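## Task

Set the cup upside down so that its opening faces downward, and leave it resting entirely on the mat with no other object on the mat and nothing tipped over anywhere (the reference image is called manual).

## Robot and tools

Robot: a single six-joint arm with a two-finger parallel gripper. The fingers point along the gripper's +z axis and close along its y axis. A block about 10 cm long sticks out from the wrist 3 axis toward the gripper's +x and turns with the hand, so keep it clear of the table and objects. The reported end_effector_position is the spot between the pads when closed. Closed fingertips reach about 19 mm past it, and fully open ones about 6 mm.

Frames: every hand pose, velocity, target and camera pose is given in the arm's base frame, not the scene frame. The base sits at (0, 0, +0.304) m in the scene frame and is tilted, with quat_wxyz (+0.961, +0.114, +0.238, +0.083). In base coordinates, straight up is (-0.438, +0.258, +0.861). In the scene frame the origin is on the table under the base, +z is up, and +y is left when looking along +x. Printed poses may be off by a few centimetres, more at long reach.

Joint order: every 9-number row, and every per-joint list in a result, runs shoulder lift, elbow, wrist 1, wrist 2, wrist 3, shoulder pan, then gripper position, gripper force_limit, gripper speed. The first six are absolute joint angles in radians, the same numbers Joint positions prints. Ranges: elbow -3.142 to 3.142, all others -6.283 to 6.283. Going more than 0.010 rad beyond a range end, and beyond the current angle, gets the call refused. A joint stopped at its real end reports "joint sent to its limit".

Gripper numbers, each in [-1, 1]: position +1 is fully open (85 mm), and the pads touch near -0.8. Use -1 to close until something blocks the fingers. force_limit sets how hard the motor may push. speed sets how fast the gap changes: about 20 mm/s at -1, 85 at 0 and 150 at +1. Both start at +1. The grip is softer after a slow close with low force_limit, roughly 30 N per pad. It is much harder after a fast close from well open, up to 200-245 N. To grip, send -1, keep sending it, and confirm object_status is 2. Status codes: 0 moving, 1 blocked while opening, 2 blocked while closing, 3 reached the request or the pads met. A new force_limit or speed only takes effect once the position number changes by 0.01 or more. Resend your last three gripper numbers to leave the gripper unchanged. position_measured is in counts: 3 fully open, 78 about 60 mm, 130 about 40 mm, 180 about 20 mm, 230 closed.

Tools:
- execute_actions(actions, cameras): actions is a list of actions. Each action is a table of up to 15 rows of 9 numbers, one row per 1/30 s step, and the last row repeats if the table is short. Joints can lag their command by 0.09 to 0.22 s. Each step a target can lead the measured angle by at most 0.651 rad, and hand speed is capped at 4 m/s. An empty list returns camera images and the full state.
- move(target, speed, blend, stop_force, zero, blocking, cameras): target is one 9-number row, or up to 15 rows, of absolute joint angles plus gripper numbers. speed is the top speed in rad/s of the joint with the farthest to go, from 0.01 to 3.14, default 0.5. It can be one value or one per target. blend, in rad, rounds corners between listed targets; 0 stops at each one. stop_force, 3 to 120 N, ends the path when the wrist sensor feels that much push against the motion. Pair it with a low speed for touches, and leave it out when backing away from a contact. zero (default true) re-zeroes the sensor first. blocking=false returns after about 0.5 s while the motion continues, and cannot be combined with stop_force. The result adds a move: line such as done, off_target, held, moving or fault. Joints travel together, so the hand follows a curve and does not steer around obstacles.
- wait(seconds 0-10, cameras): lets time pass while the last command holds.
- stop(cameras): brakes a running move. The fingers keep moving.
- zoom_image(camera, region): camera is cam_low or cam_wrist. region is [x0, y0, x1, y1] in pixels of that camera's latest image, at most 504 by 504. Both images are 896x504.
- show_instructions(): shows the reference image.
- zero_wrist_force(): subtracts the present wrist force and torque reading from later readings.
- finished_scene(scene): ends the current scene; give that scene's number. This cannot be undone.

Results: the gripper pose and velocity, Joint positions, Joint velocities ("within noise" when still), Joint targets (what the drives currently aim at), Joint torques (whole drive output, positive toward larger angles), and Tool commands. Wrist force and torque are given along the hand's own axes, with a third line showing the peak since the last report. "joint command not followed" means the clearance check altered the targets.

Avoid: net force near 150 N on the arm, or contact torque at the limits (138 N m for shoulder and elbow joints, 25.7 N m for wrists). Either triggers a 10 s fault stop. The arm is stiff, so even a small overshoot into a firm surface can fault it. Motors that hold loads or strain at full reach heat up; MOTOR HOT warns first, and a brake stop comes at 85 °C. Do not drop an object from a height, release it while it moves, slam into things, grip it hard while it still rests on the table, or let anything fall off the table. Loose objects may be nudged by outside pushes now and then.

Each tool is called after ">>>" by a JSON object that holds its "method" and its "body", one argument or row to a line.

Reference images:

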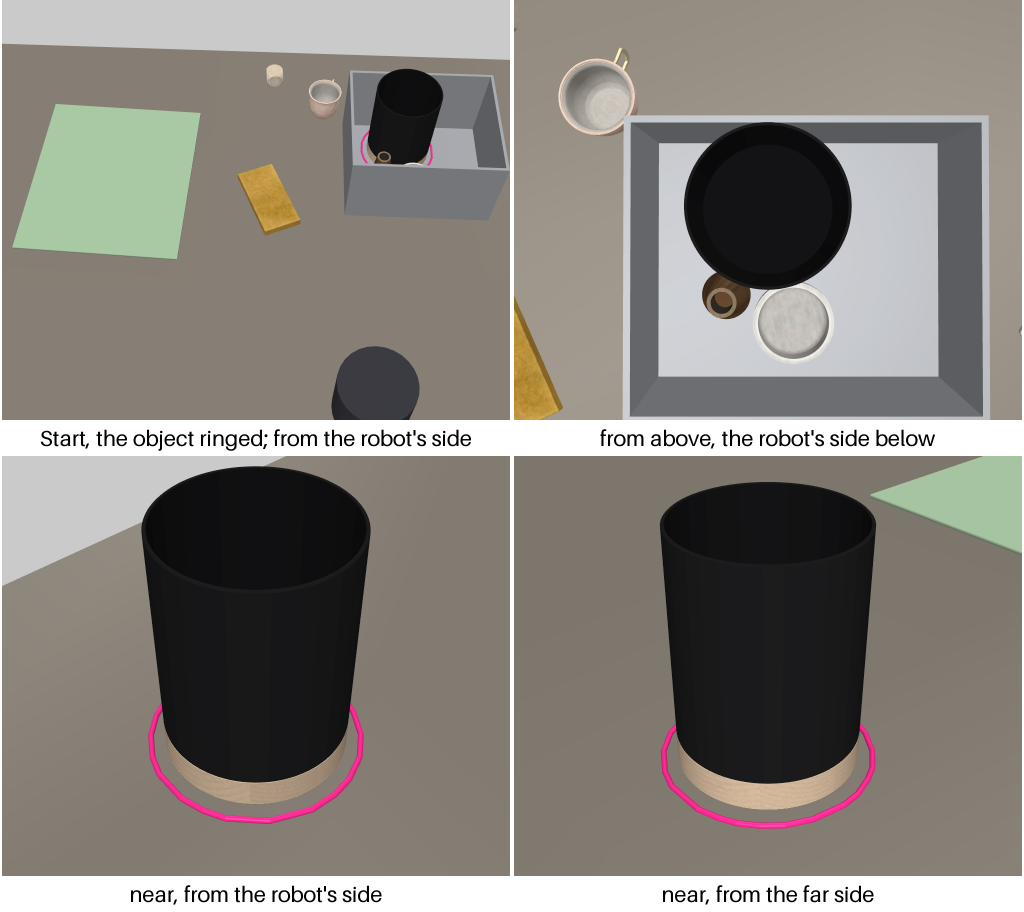

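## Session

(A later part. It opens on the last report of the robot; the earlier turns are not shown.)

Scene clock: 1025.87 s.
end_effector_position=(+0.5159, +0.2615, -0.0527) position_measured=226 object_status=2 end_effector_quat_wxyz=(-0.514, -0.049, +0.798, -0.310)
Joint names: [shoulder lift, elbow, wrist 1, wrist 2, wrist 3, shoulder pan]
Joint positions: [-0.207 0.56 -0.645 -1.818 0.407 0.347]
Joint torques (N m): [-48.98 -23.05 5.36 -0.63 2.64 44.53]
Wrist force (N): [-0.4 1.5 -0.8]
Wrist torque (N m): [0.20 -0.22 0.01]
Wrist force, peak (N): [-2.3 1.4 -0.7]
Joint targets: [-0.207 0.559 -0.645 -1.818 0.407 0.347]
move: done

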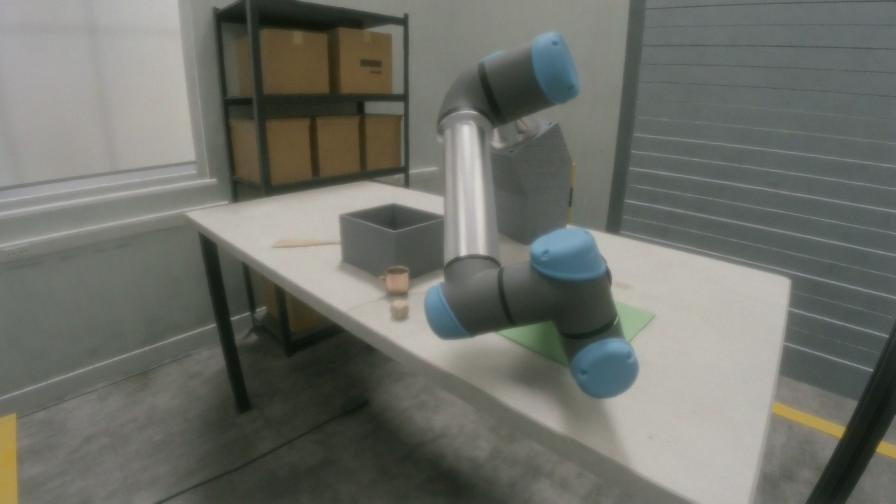

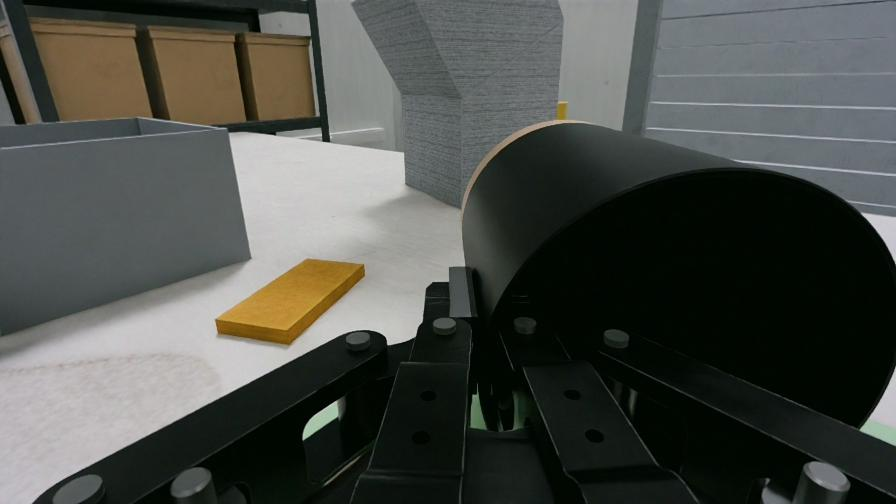

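>>> {"method": "move", "body": {
  "target": [-0.1264,0.457,-0.6239,-1.8313,0.4028,0.3326,-1,0,-0.8],
  "speed": 0.2
}}

>>> {"method": "move", "body": {
  "target": [-0.078,0.3955,-0.6115,-1.8395,0.4002,0.324,-1,0,-0.8],
  "speed": 0.02,
  "stop_force": 3,
  "cameras": ["cam_wrist"]
}}

Scene clock: 1032.47 s.
end_effector_position=(+0.5298, +0.2540, -0.0784) position_measured=226 object_status=2 end_effector_quat_wxyz=(-0.514, -0.049, +0.798, -0.310)
Joint names: [shoulder lift, elbow, wrist 1, wrist 2, wrist 3, shoulder pan]
Joint positions: [-0.127 0.457 -0.624 -1.831 0.403 0.333]
Joint torques (N m): [-50.54 -23.87 5.33 -0.64 -3.15 16.73]
Wrist force (N): [-0.7 1.7 -0.7]
Wrist torque (N m): [0.23 -0.16 0.18]
Wrist force, peak (N): [-1.3 1.7 -0.7]
Joint targets: [-0.126 0.457 -0.624 -1.831 0.403 0.333]
move: done

Scene clock: 1036.30 s.
end_effector_position=(+0.5363, +0.2492, -0.0930) position_measured=226 object_status=2 end_effector_quat_wxyz=(-0.514, -0.049, +0.798, -0.310)
Joint names: [shoulder lift, elbow, wrist 1, wrist 2, wrist 3, shoulder pan]
Joint positions: [-0.081 0.4 -0.612 -1.839 0.4 0.324]
Joint torques (N m): [-63.71 -4.12 -0.8 3.05 -1.13 40.74]
Wrist force (N): [2.0 1.9 -1.0]
Wrist torque (N m): [0.22 0.08 0.06]
Wrist force, peak (N): [3.3 1.2 -1.6]
Joint targets: [-0.081 0.400 -0.612 -1.839 0.400 0.325]
move: contact
Images, in order (width x height): cam_wrist 896x504.

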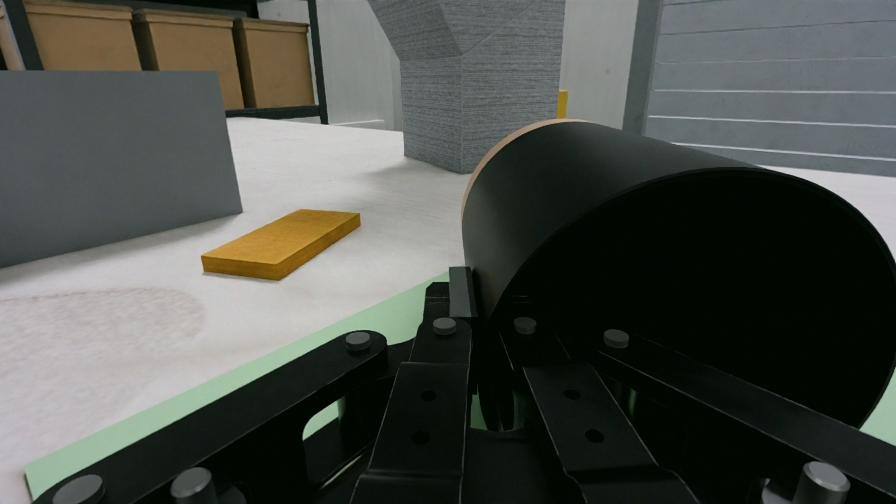

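>>> {"method": "move", "body": {
  "target": [
    [-0.081,0.4,-0.612,-1.839,0.4,0.3245,-0.2,0,-1],
    [-0.4952,0.9387,-1.2966,-1.7697,0.3478,0.3343,-0.2,0,-1],
    [-0.7,0.95,-1.103,-1.7697,0.3478,0.3343,-0.2,0,-1]
  ],
  "speed": [0.1,0.25,0.4],
  "blend": [0,0.03,0],
  "cameras": ["all"]
}}

Scene clock: 1124.47 s.
end_effector_position=(+0.5534, +0.2796, +0.0838) position_measured=154 object_status=3 end_effector_quat_wxyz=(-0.298, -0.029, +0.932, -0.205)
Joint names: [shoulder lift, elbow, wrist 1, wrist 2, wrist 3, shoulder pan]
Joint positions: [-0.7 0.95 -1.103 -1.77 0.348 0.334]
Joint torques (N m): [-65.84 -7.19 3.32 3.06 -2.8 39.41]
Wrist force (N): [0.7 1.0 -0.2]
Wrist torque (N m): [0.12 -0.10 0.15]
Wrist force, peak (N): [2.6 -0.2 -1.8]
Joint targets: [-0.700 0.950 -1.103 -1.770 0.348 0.334]
move: done

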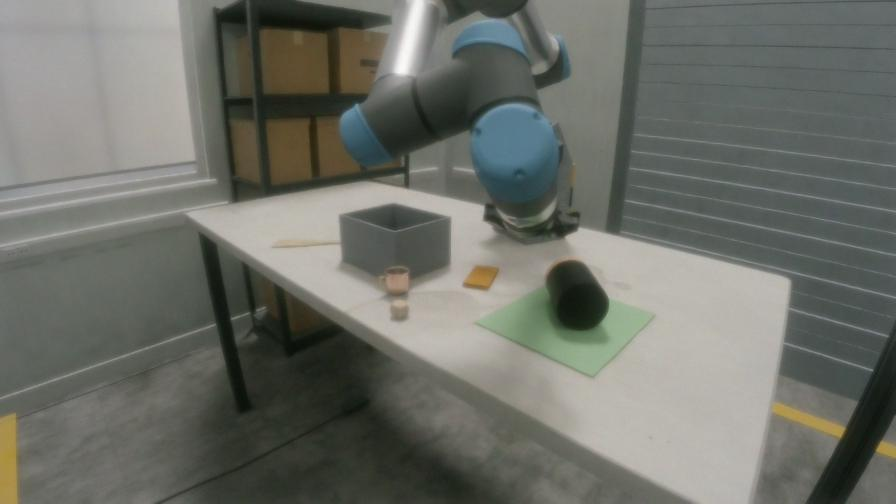

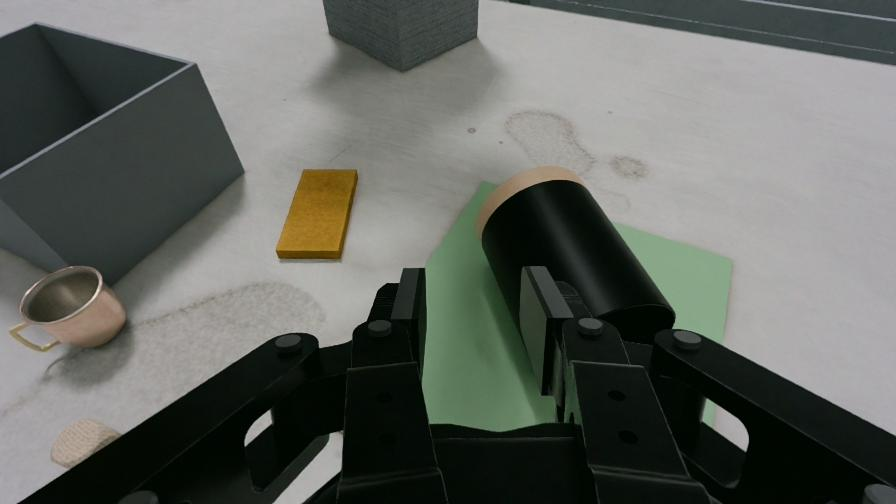

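>>> {"method": "move", "body": {
  "target": [-1.0294,2.1935,-0.1812,1.9698,-0.2356,0.4763,1,0,-0.5],
  "speed": 0.8,
  "cameras": ["all"]
}}

Scene clock: 1149.90 s.
end_effector_position=(+0.3602, +0.2235, -0.0858) position_measured=3 object_status=3 end_effector_quat_wxyz=(+0.154, +0.899, +0.273, +0.305)
Joint names: [shoulder lift, elbow, wrist 1, wrist 2, wrist 3, shoulder pan]
Joint positions: [-1.029 2.193 -0.181 1.97 -0.236 0.476]
Joint torques (N m): [-40.04 9.34 4.54 2.07 -3 32.06]
Wrist force (N): [0.6 0.7 0.4]
Wrist torque (N m): [0.14 -0.13 0.13]
Wrist force, peak (N): [0.4 2.8 -1.9]
Joint targets: [-1.029 2.194 -0.181 1.970 -0.236 0.476]
move: done

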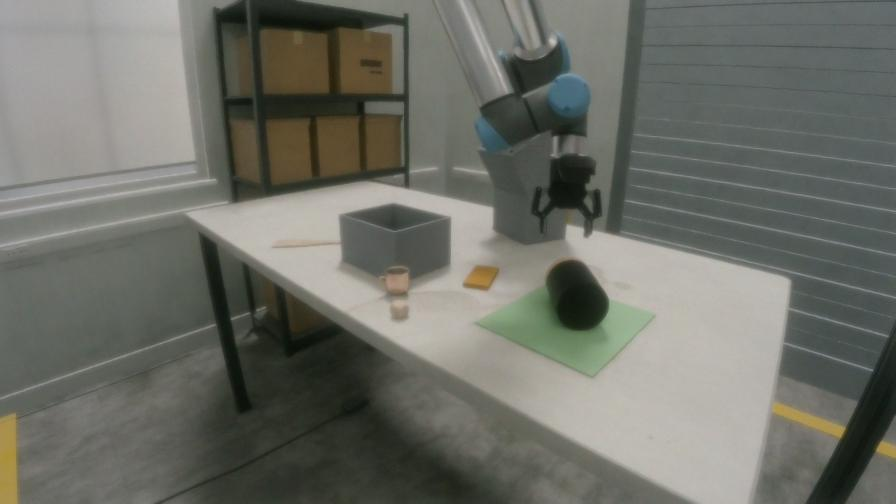

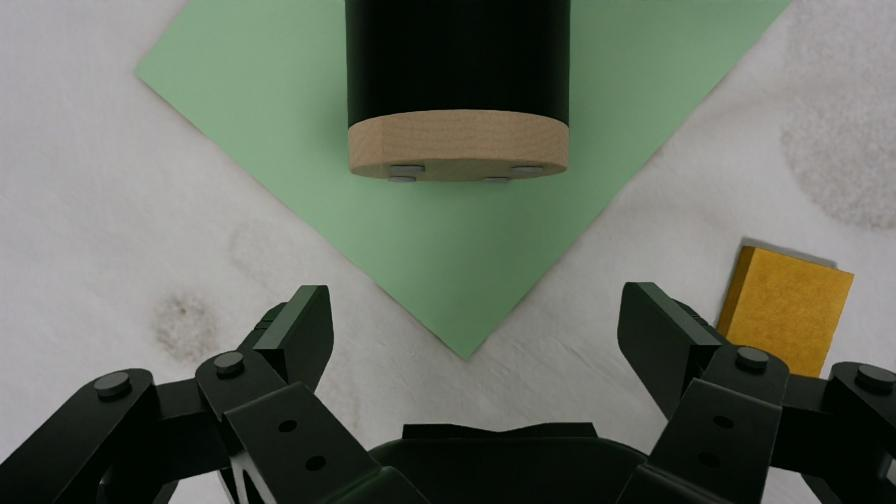

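>>> {"method": "move", "body": {
  "target": [-0.6882,2.4077,-1.1971,1.5747,-0.5353,0.1748,1,0,-0.5],
  "speed": 0.4,
  "cameras": ["all"]
}}

Scene clock: 1183.77 s.
end_effector_position=(+0.4133, +0.2074, -0.1701) position_measured=3 object_status=3 end_effector_quat_wxyz=(+0.091, +0.812, +0.300, +0.492)
Joint names: [shoulder lift, elbow, wrist 1, wrist 2, wrist 3, shoulder pan]
Joint positions: [-0.688 2.408 -1.197 1.575 -0.535 0.175]
Joint torques (N m): [-23.38 23.16 -1.57 -2.51 -2.79 2.58]
Wrist force (N): [0.5 0.6 0.1]
Wrist torque (N m): [0.08 -0.06 0.14]
Wrist force, peak (N): [1.0 1.0 0.5]
Joint targets: [-0.688 2.408 -1.197 1.575 -0.535 0.175]
move: done

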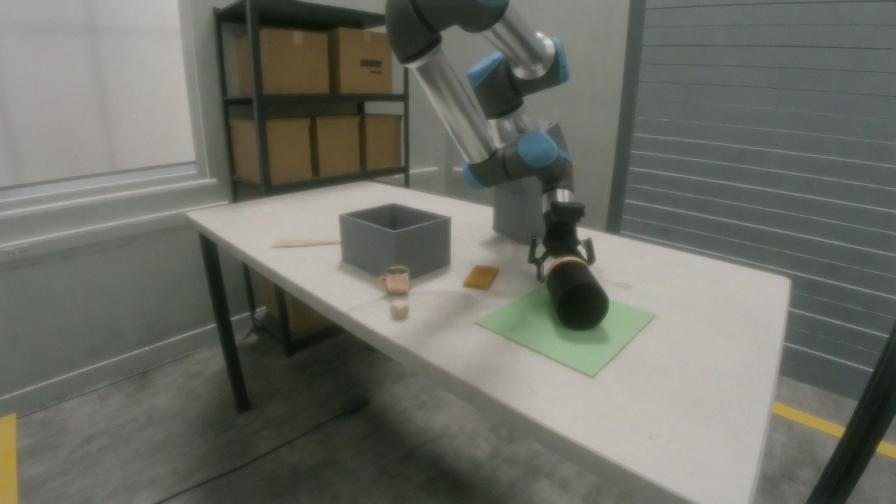

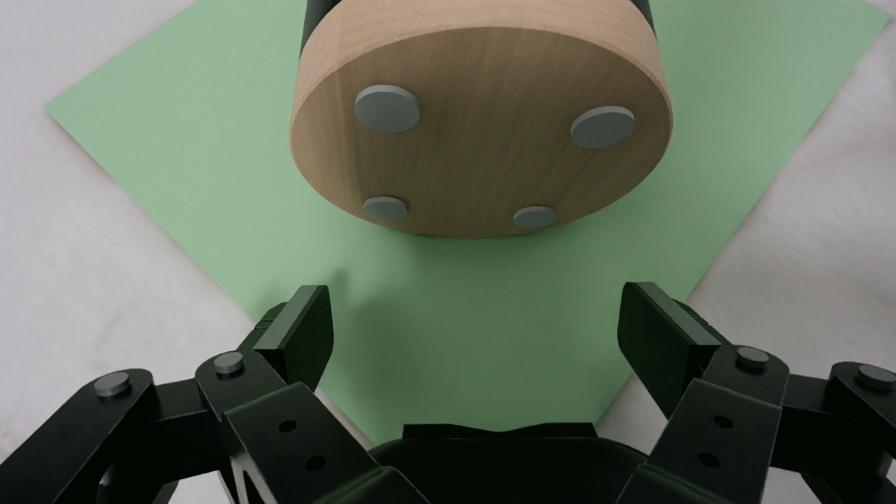

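>>> {"method": "move", "body": {
  "target": [-0.5881,2.3585,-1.3965,1.4402,-0.5473,0.1256,1,0,-0.5],
  "speed": 0.04,
  "stop_force": 5,
  "cameras": ["all"]
}}

Scene clock: 1203.43 s.
end_effector_position=(+0.4520, +0.2252, -0.1720) position_measured=3 object_status=3 end_effector_quat_wxyz=(+0.065, +0.766, +0.307, +0.561)
Joint names: [shoulder lift, elbow, wrist 1, wrist 2, wrist 3, shoulder pan]
Joint positions: [-0.588 2.359 -1.396 1.44 -0.547 0.126]
Joint torques (N m): [-24.12 4.18 -2.22 -2.87 -2.94 3.02]
Wrist force (N): [0.6 0.9 -0.3]
Wrist torque (N m): [0.12 -0.09 0.14]
Wrist force, peak (N): [1.0 0.9 0.0]
Joint targets: [-0.588 2.358 -1.396 1.440 -0.547 0.126]
move: done

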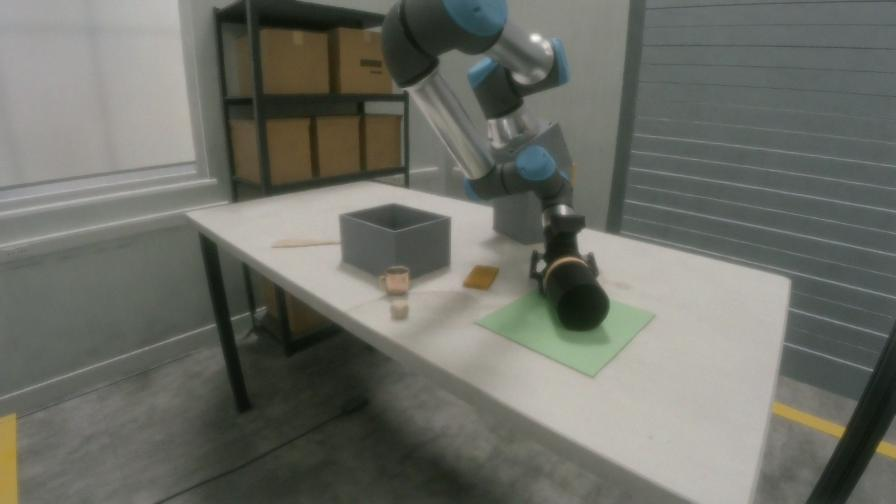

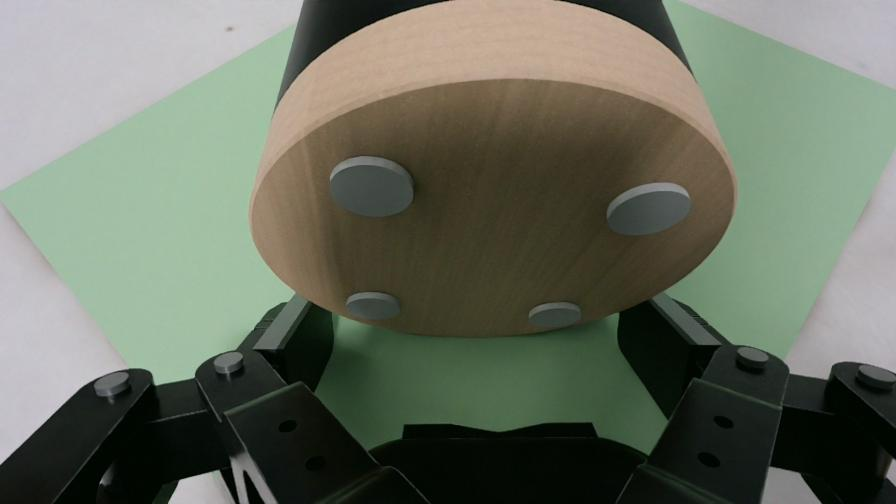

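>>> {"method": "move", "body": {
  "target": [-0.7005,2.3854,-1.3134,1.5009,-0.5234,0.1907,1,0,-0.5],
  "speed": 0.08,
  "cameras": ["all"]
}}

Scene clock: 1239.43 s.
end_effector_position=(+0.4455, +0.2400, -0.1392) position_measured=3 object_status=3 end_effector_quat_wxyz=(+0.065, +0.766, +0.307, +0.561)
Joint names: [shoulder lift, elbow, wrist 1, wrist 2, wrist 3, shoulder pan]
Joint positions: [-0.7 2.385 -1.314 1.501 -0.523 0.191]
Joint torques (N m): [-38.47 21.58 3.3 1.15 2.51 31.3]
Wrist force (N): [-0.2 0.7 0.9]
Wrist torque (N m): [0.08 -0.05 -0.03]
Wrist force, peak (N): [-0.3 1.1 0.9]
Joint targets: [-0.701 2.385 -1.313 1.501 -0.523 0.191]
move: done

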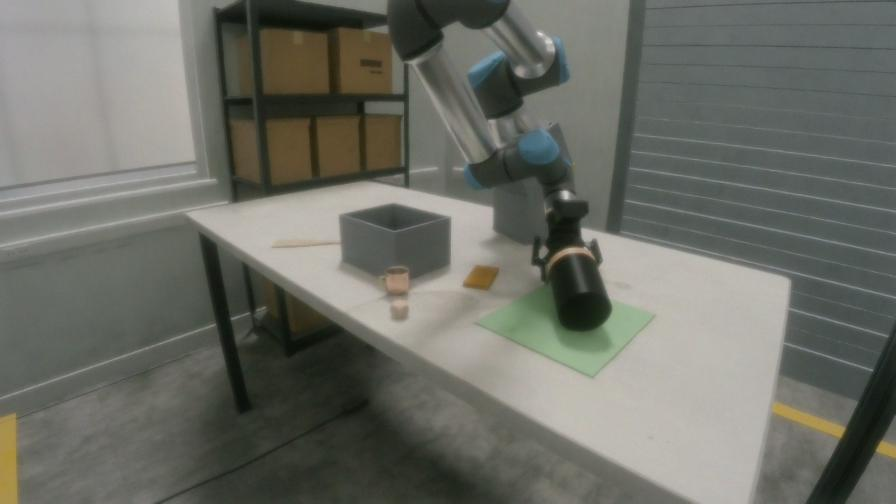

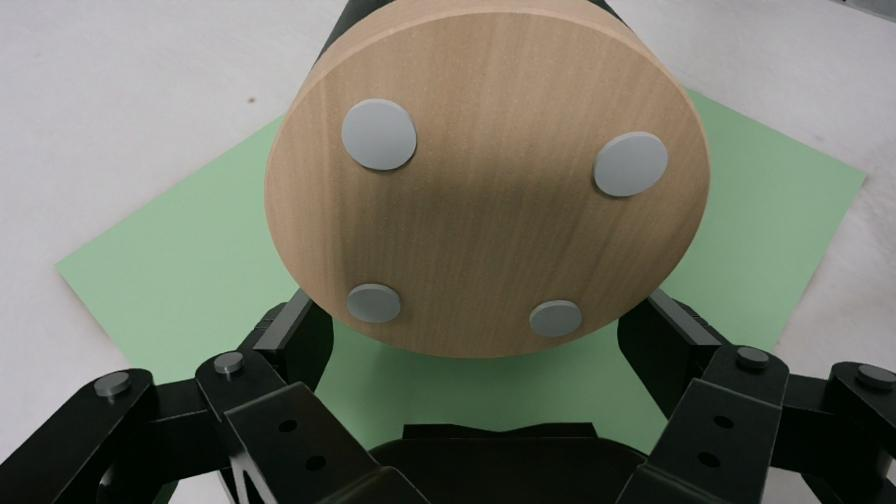

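>>> {"method": "move", "body": {
  "target": [
    [-0.8103,2.3731,-1.1922,1.5659,-0.4981,0.2605,1,0,-0.5],
    [-0.8965,2.3253,-1.0577,1.6236,-0.4757,0.3224,1,0,-0.5]
  ],
  "speed": 0.09,
  "blend": 0.02,
  "cameras": ["all"]
}}

Scene clock: 1248.47 s.
end_effector_position=(+0.4589, +0.2795, -0.0798) position_measured=3 object_status=3 end_effector_quat_wxyz=(+0.065, +0.766, +0.307, +0.561)
Joint names: [shoulder lift, elbow, wrist 1, wrist 2, wrist 3, shoulder pan]
Joint positions: [-0.896 2.325 -1.058 1.624 -0.476 0.322]
Joint torques (N m): [-40.21 -3.06 2.95 1.41 2.58 32.25]
Wrist force (N): [0.2 0.8 0.8]
Wrist torque (N m): [0.11 -0.11 -0.04]
Wrist force, peak (N): [0.0 1.1 1.0]
Joint targets: [-0.896 2.325 -1.058 1.624 -0.476 0.322]
move: done

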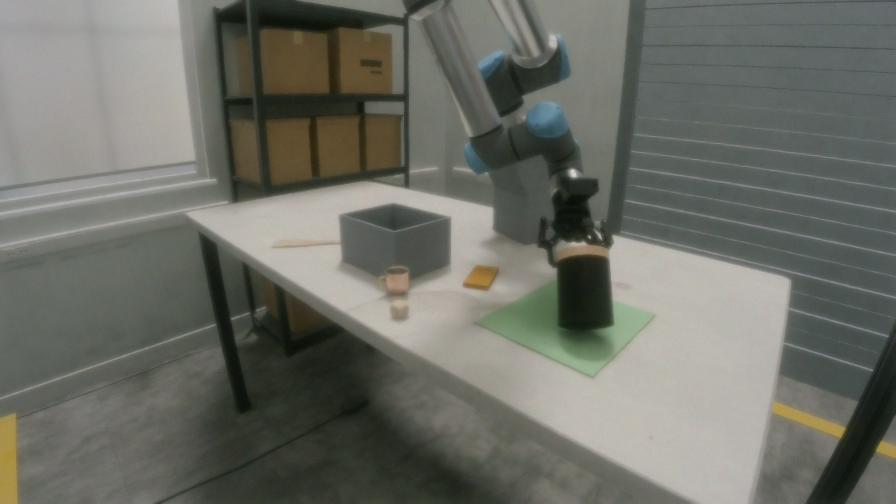

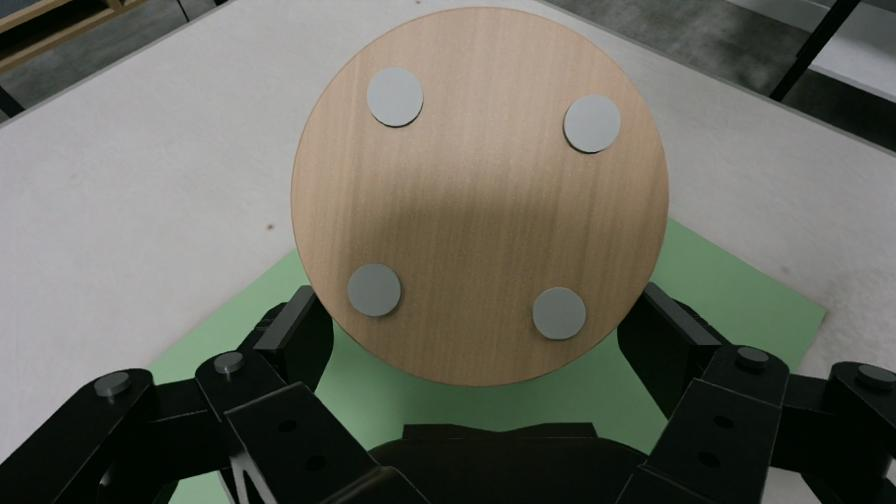

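>>> {"method": "move", "body": {
  "target": [-0.9452,2.249,-0.9314,1.6673,-0.4586,0.3694,1,0,-0.5],
  "speed": 0.05,
  "cameras": ["all"]
}}

Scene clock: 1262.37 s.
end_effector_position=(+0.4777, +0.3013, -0.0573) position_measured=3 object_status=3 end_effector_quat_wxyz=(+0.065, +0.766, +0.307, +0.561)
Joint names: [shoulder lift, elbow, wrist 1, wrist 2, wrist 3, shoulder pan]
Joint positions: [-0.945 2.249 -0.932 1.667 -0.459 0.369]
Joint torques (N m): [-40.76 -6.8 3 1.46 2.58 31.93]
Wrist force (N): [0.7 1.0 -0.1]
Wrist torque (N m): [0.14 -0.08 -0.04]
Wrist force, peak (N): [0.7 1.3 0.3]
Joint targets: [-0.945 2.249 -0.931 1.667 -0.459 0.369]
move: done

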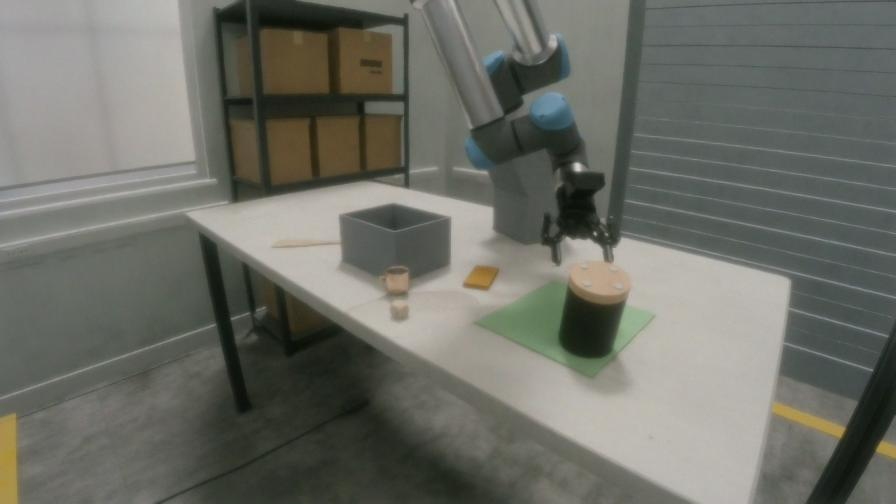

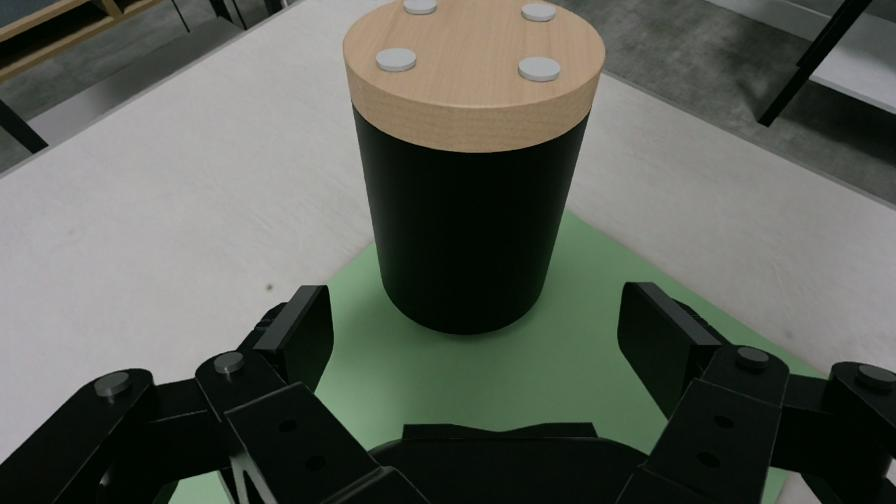

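>>> {"method": "zoom_image", "body": {
  "camera": "cam_low",
  "region": [470, 240, 690, 400]
}}

Scaled by 2.291 from the camera's 896x504 image, which has a finer 1280x720 frame.

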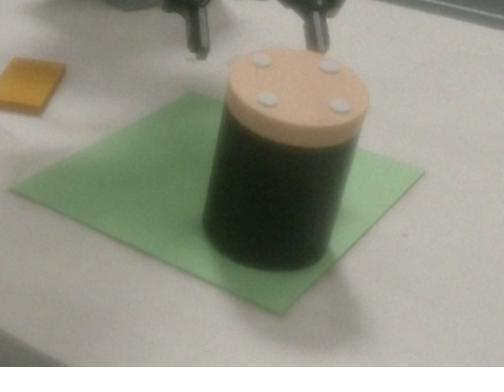

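>>> {"method": "zoom_image", "body": {
  "camera": "cam_wrist",
  "region": [300, 120, 620, 380]
}}

Scaled by 1.575 from the camera's 896x504 image, which has a finer 1280x720 frame.

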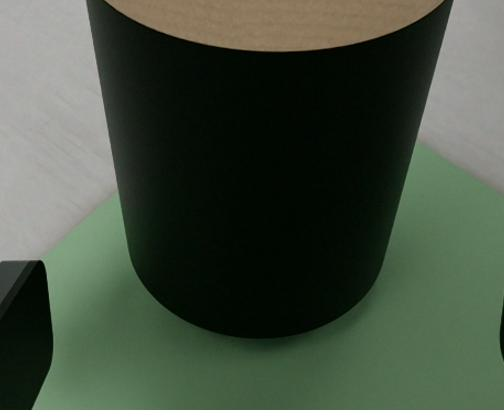

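>>> {"method": "move", "body": {
  "target": [
    [-1.25,2.2,-0.5775,1.6673,-0.4586,0.3694,1,0,-0.5],
    [-0.687,0.884,-1.35,-1.9529,0.2943,0.5943,-1,0,-0.5]
  ],
  "speed": [0.4,0.9],
  "blend": [0.1,0],
  "cameras": ["all"]
}}

Scene clock: 1409.37 s.
end_effector_position=(+0.5653, +0.4272, +0.0969) position_measured=231 object_status=0 end_effector_quat_wxyz=(-0.104, -0.182, +0.944, -0.255)
Joint names: [shoulder lift, elbow, wrist 1, wrist 2, wrist 3, shoulder pan]
Joint positions: [-0.687 0.884 -1.35 -1.953 0.294 0.594]
Joint torques (N m): [-50.7 -29.43 -3.29 -1.24 2.55 44.02]
Wrist force (N): [0.7 0.4 0.2]
Wrist torque (N m): [0.07 -0.13 -0.02]
Wrist force, peak (N): [0.9 3.2 -1.0]
Joint targets: [-0.687 0.884 -1.350 -1.953 0.294 0.594]
move: done

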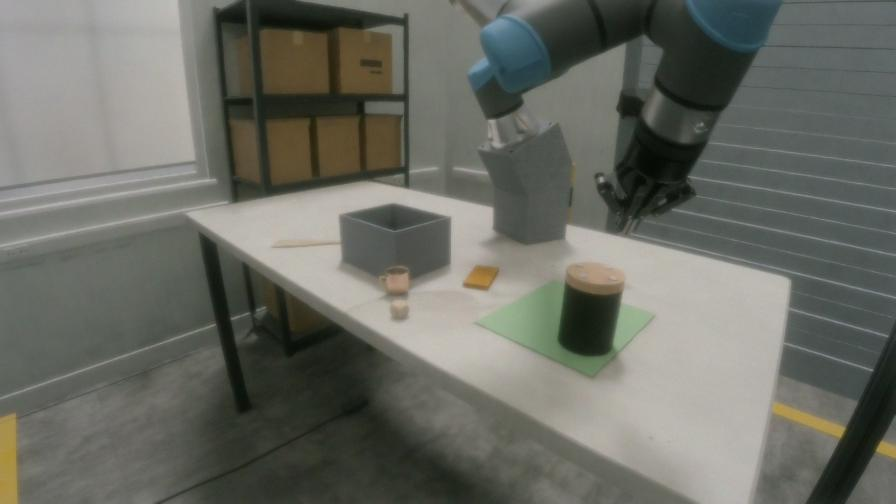

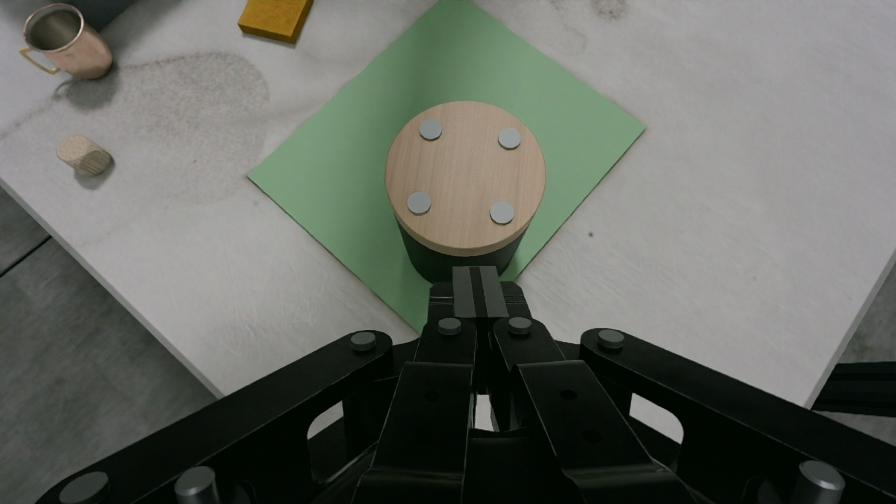

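>>> {"method": "move", "body": {
  "target": [-0.4088,0.8316,-1.6209,-1.9969,0.1798,0.4802,-1,0,-0.5],
  "speed": 0.3,
  "cameras": ["all"]
}}

Scene clock: 1422.77 s.
end_effector_position=(+0.6573, +0.3730, -0.0835) position_measured=231 object_status=3 end_effector_quat_wxyz=(-0.104, -0.182, +0.944, -0.255)
Joint names: [shoulder lift, elbow, wrist 1, wrist 2, wrist 3, shoulder pan]
Joint positions: [-0.409 0.832 -1.621 -1.997 0.18 0.48]
Joint torques (N m): [-52.71 -26.95 -3.29 -1.63 -2.86 16.83]
Wrist force (N): [0.5 0.6 0.1]
Wrist torque (N m): [0.09 -0.12 0.15]
Wrist force, peak (N): [2.0 0.7 -1.5]
Joint targets: [-0.409 0.832 -1.621 -1.997 0.180 0.480]
move: done

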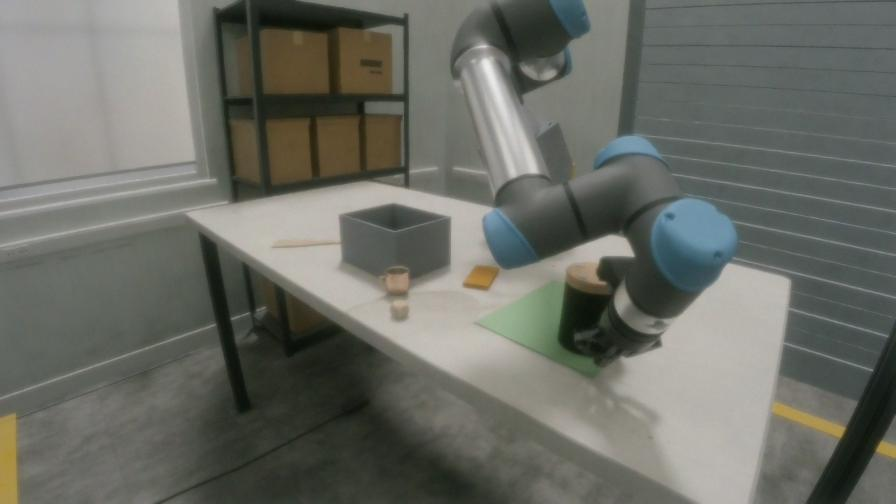

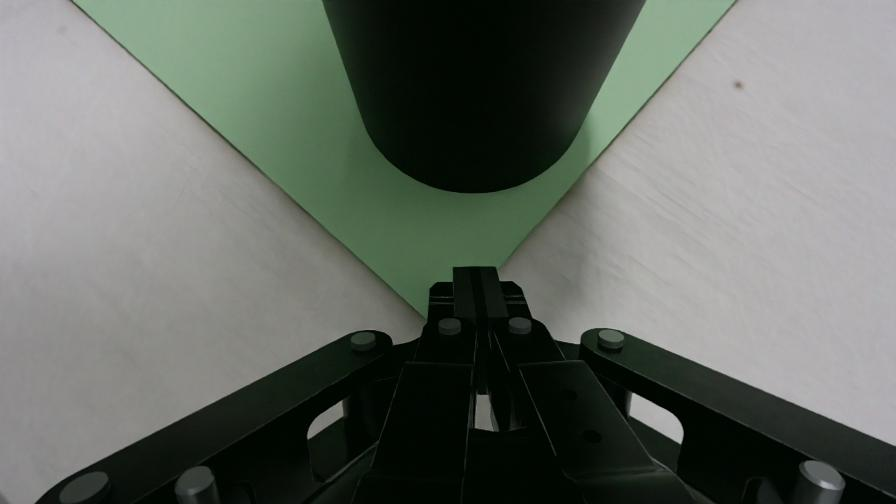

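>>> {"method": "move", "body": {
  "target": [-0.5148,1.0921,-1.7781,-1.9992,0.1732,0.4738,-1,0,-0.5],
  "speed": 0.1,
  "stop_force": 10,
  "cameras": ["cam_wrist"]
}}

Scene clock: 1433.20 s.
end_effector_position=(+0.6170, +0.3462, -0.0963) position_measured=231 object_status=3 end_effector_quat_wxyz=(-0.104, -0.182, +0.944, -0.255)
Joint names: [shoulder lift, elbow, wrist 1, wrist 2, wrist 3, shoulder pan]
Joint positions: [-0.515 1.092 -1.778 -1.999 0.173 0.474]
Joint torques (N m): [-63.21 -3.74 -3.17 -1.52 -3.05 15.89]
Wrist force (N): [0.3 0.5 -0.2]
Wrist torque (N m): [0.07 -0.14 0.15]
Wrist force, peak (N): [0.8 0.6 0.2]
Joint targets: [-0.515 1.092 -1.778 -1.999 0.173 0.474]
move: done
Images, in order (width x height): cam_wrist 896x504.

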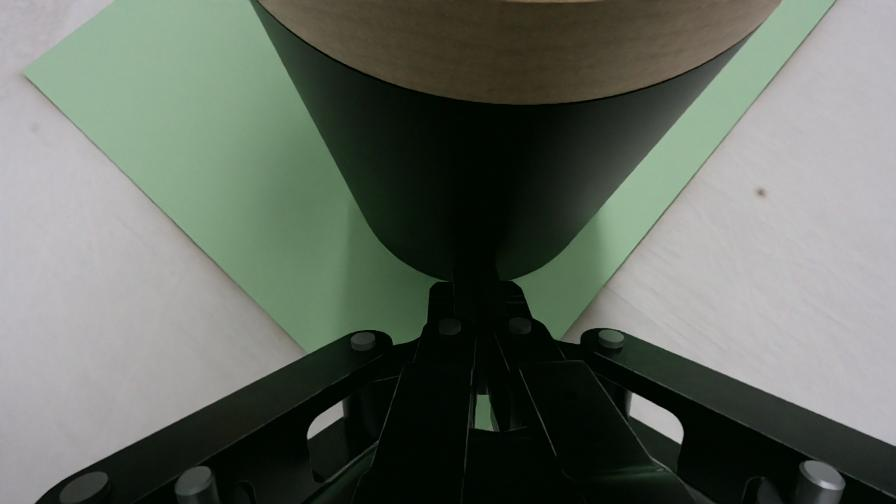

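>>> {"method": "move", "body": {
  "target": [-0.4088,0.8316,-1.6209,-1.9969,0.1798,0.4802,-1,0,-0.5],
  "speed": 0.3,
  "cameras": ["all"]
}}

Scene clock: 1443.73 s.
end_effector_position=(+0.6573, +0.3729, -0.0837) position_measured=231 object_status=3 end_effector_quat_wxyz=(-0.104, -0.182, +0.944, -0.255)
Joint names: [shoulder lift, elbow, wrist 1, wrist 2, wrist 3, shoulder pan]
Joint positions: [-0.409 0.832 -1.621 -1.997 0.18 0.48]
Joint torques (N m): [-52.09 -25.84 2.09 2.6 2.75 46.32]
Wrist force (N): [0.7 0.4 0.2]
Wrist torque (N m): [0.06 -0.14 -0.02]
Wrist force, peak (N): [1.2 0.4 0.3]
Joint targets: [-0.409 0.832 -1.621 -1.997 0.180 0.480]
move: done

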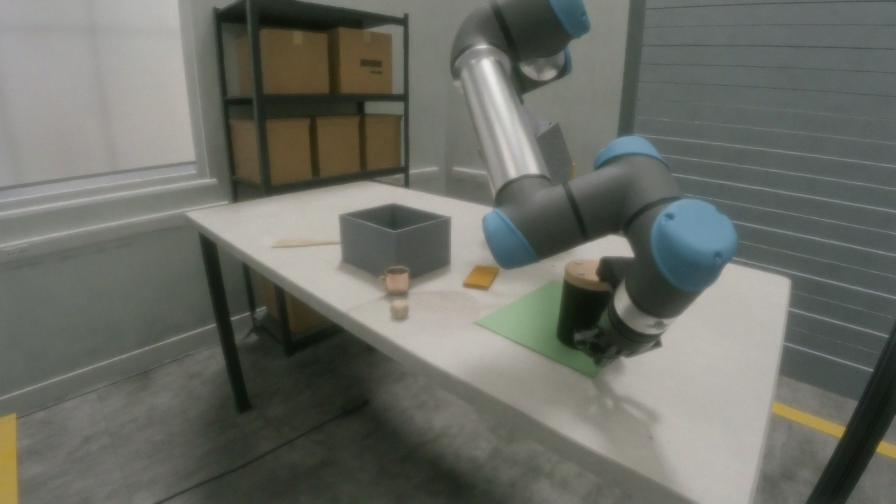

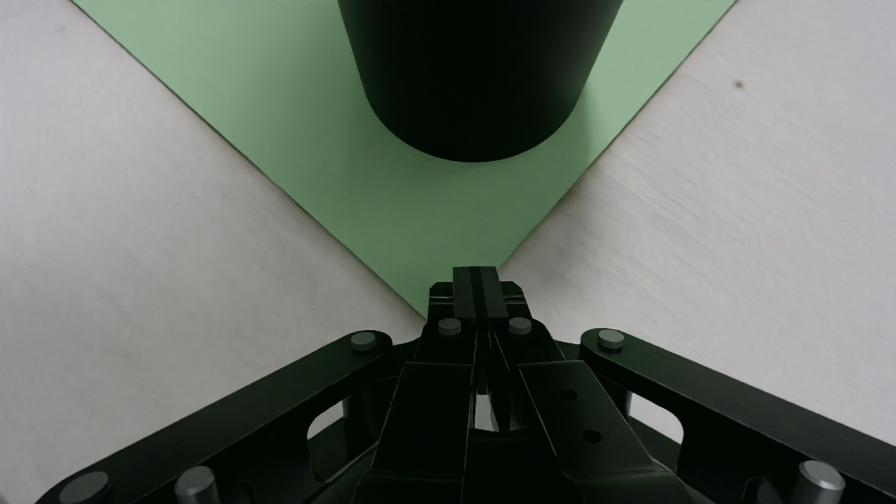

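>>> {"method": "finished_scene", "body": {
  "scene": 2
}}

The scene is finished: the task was done.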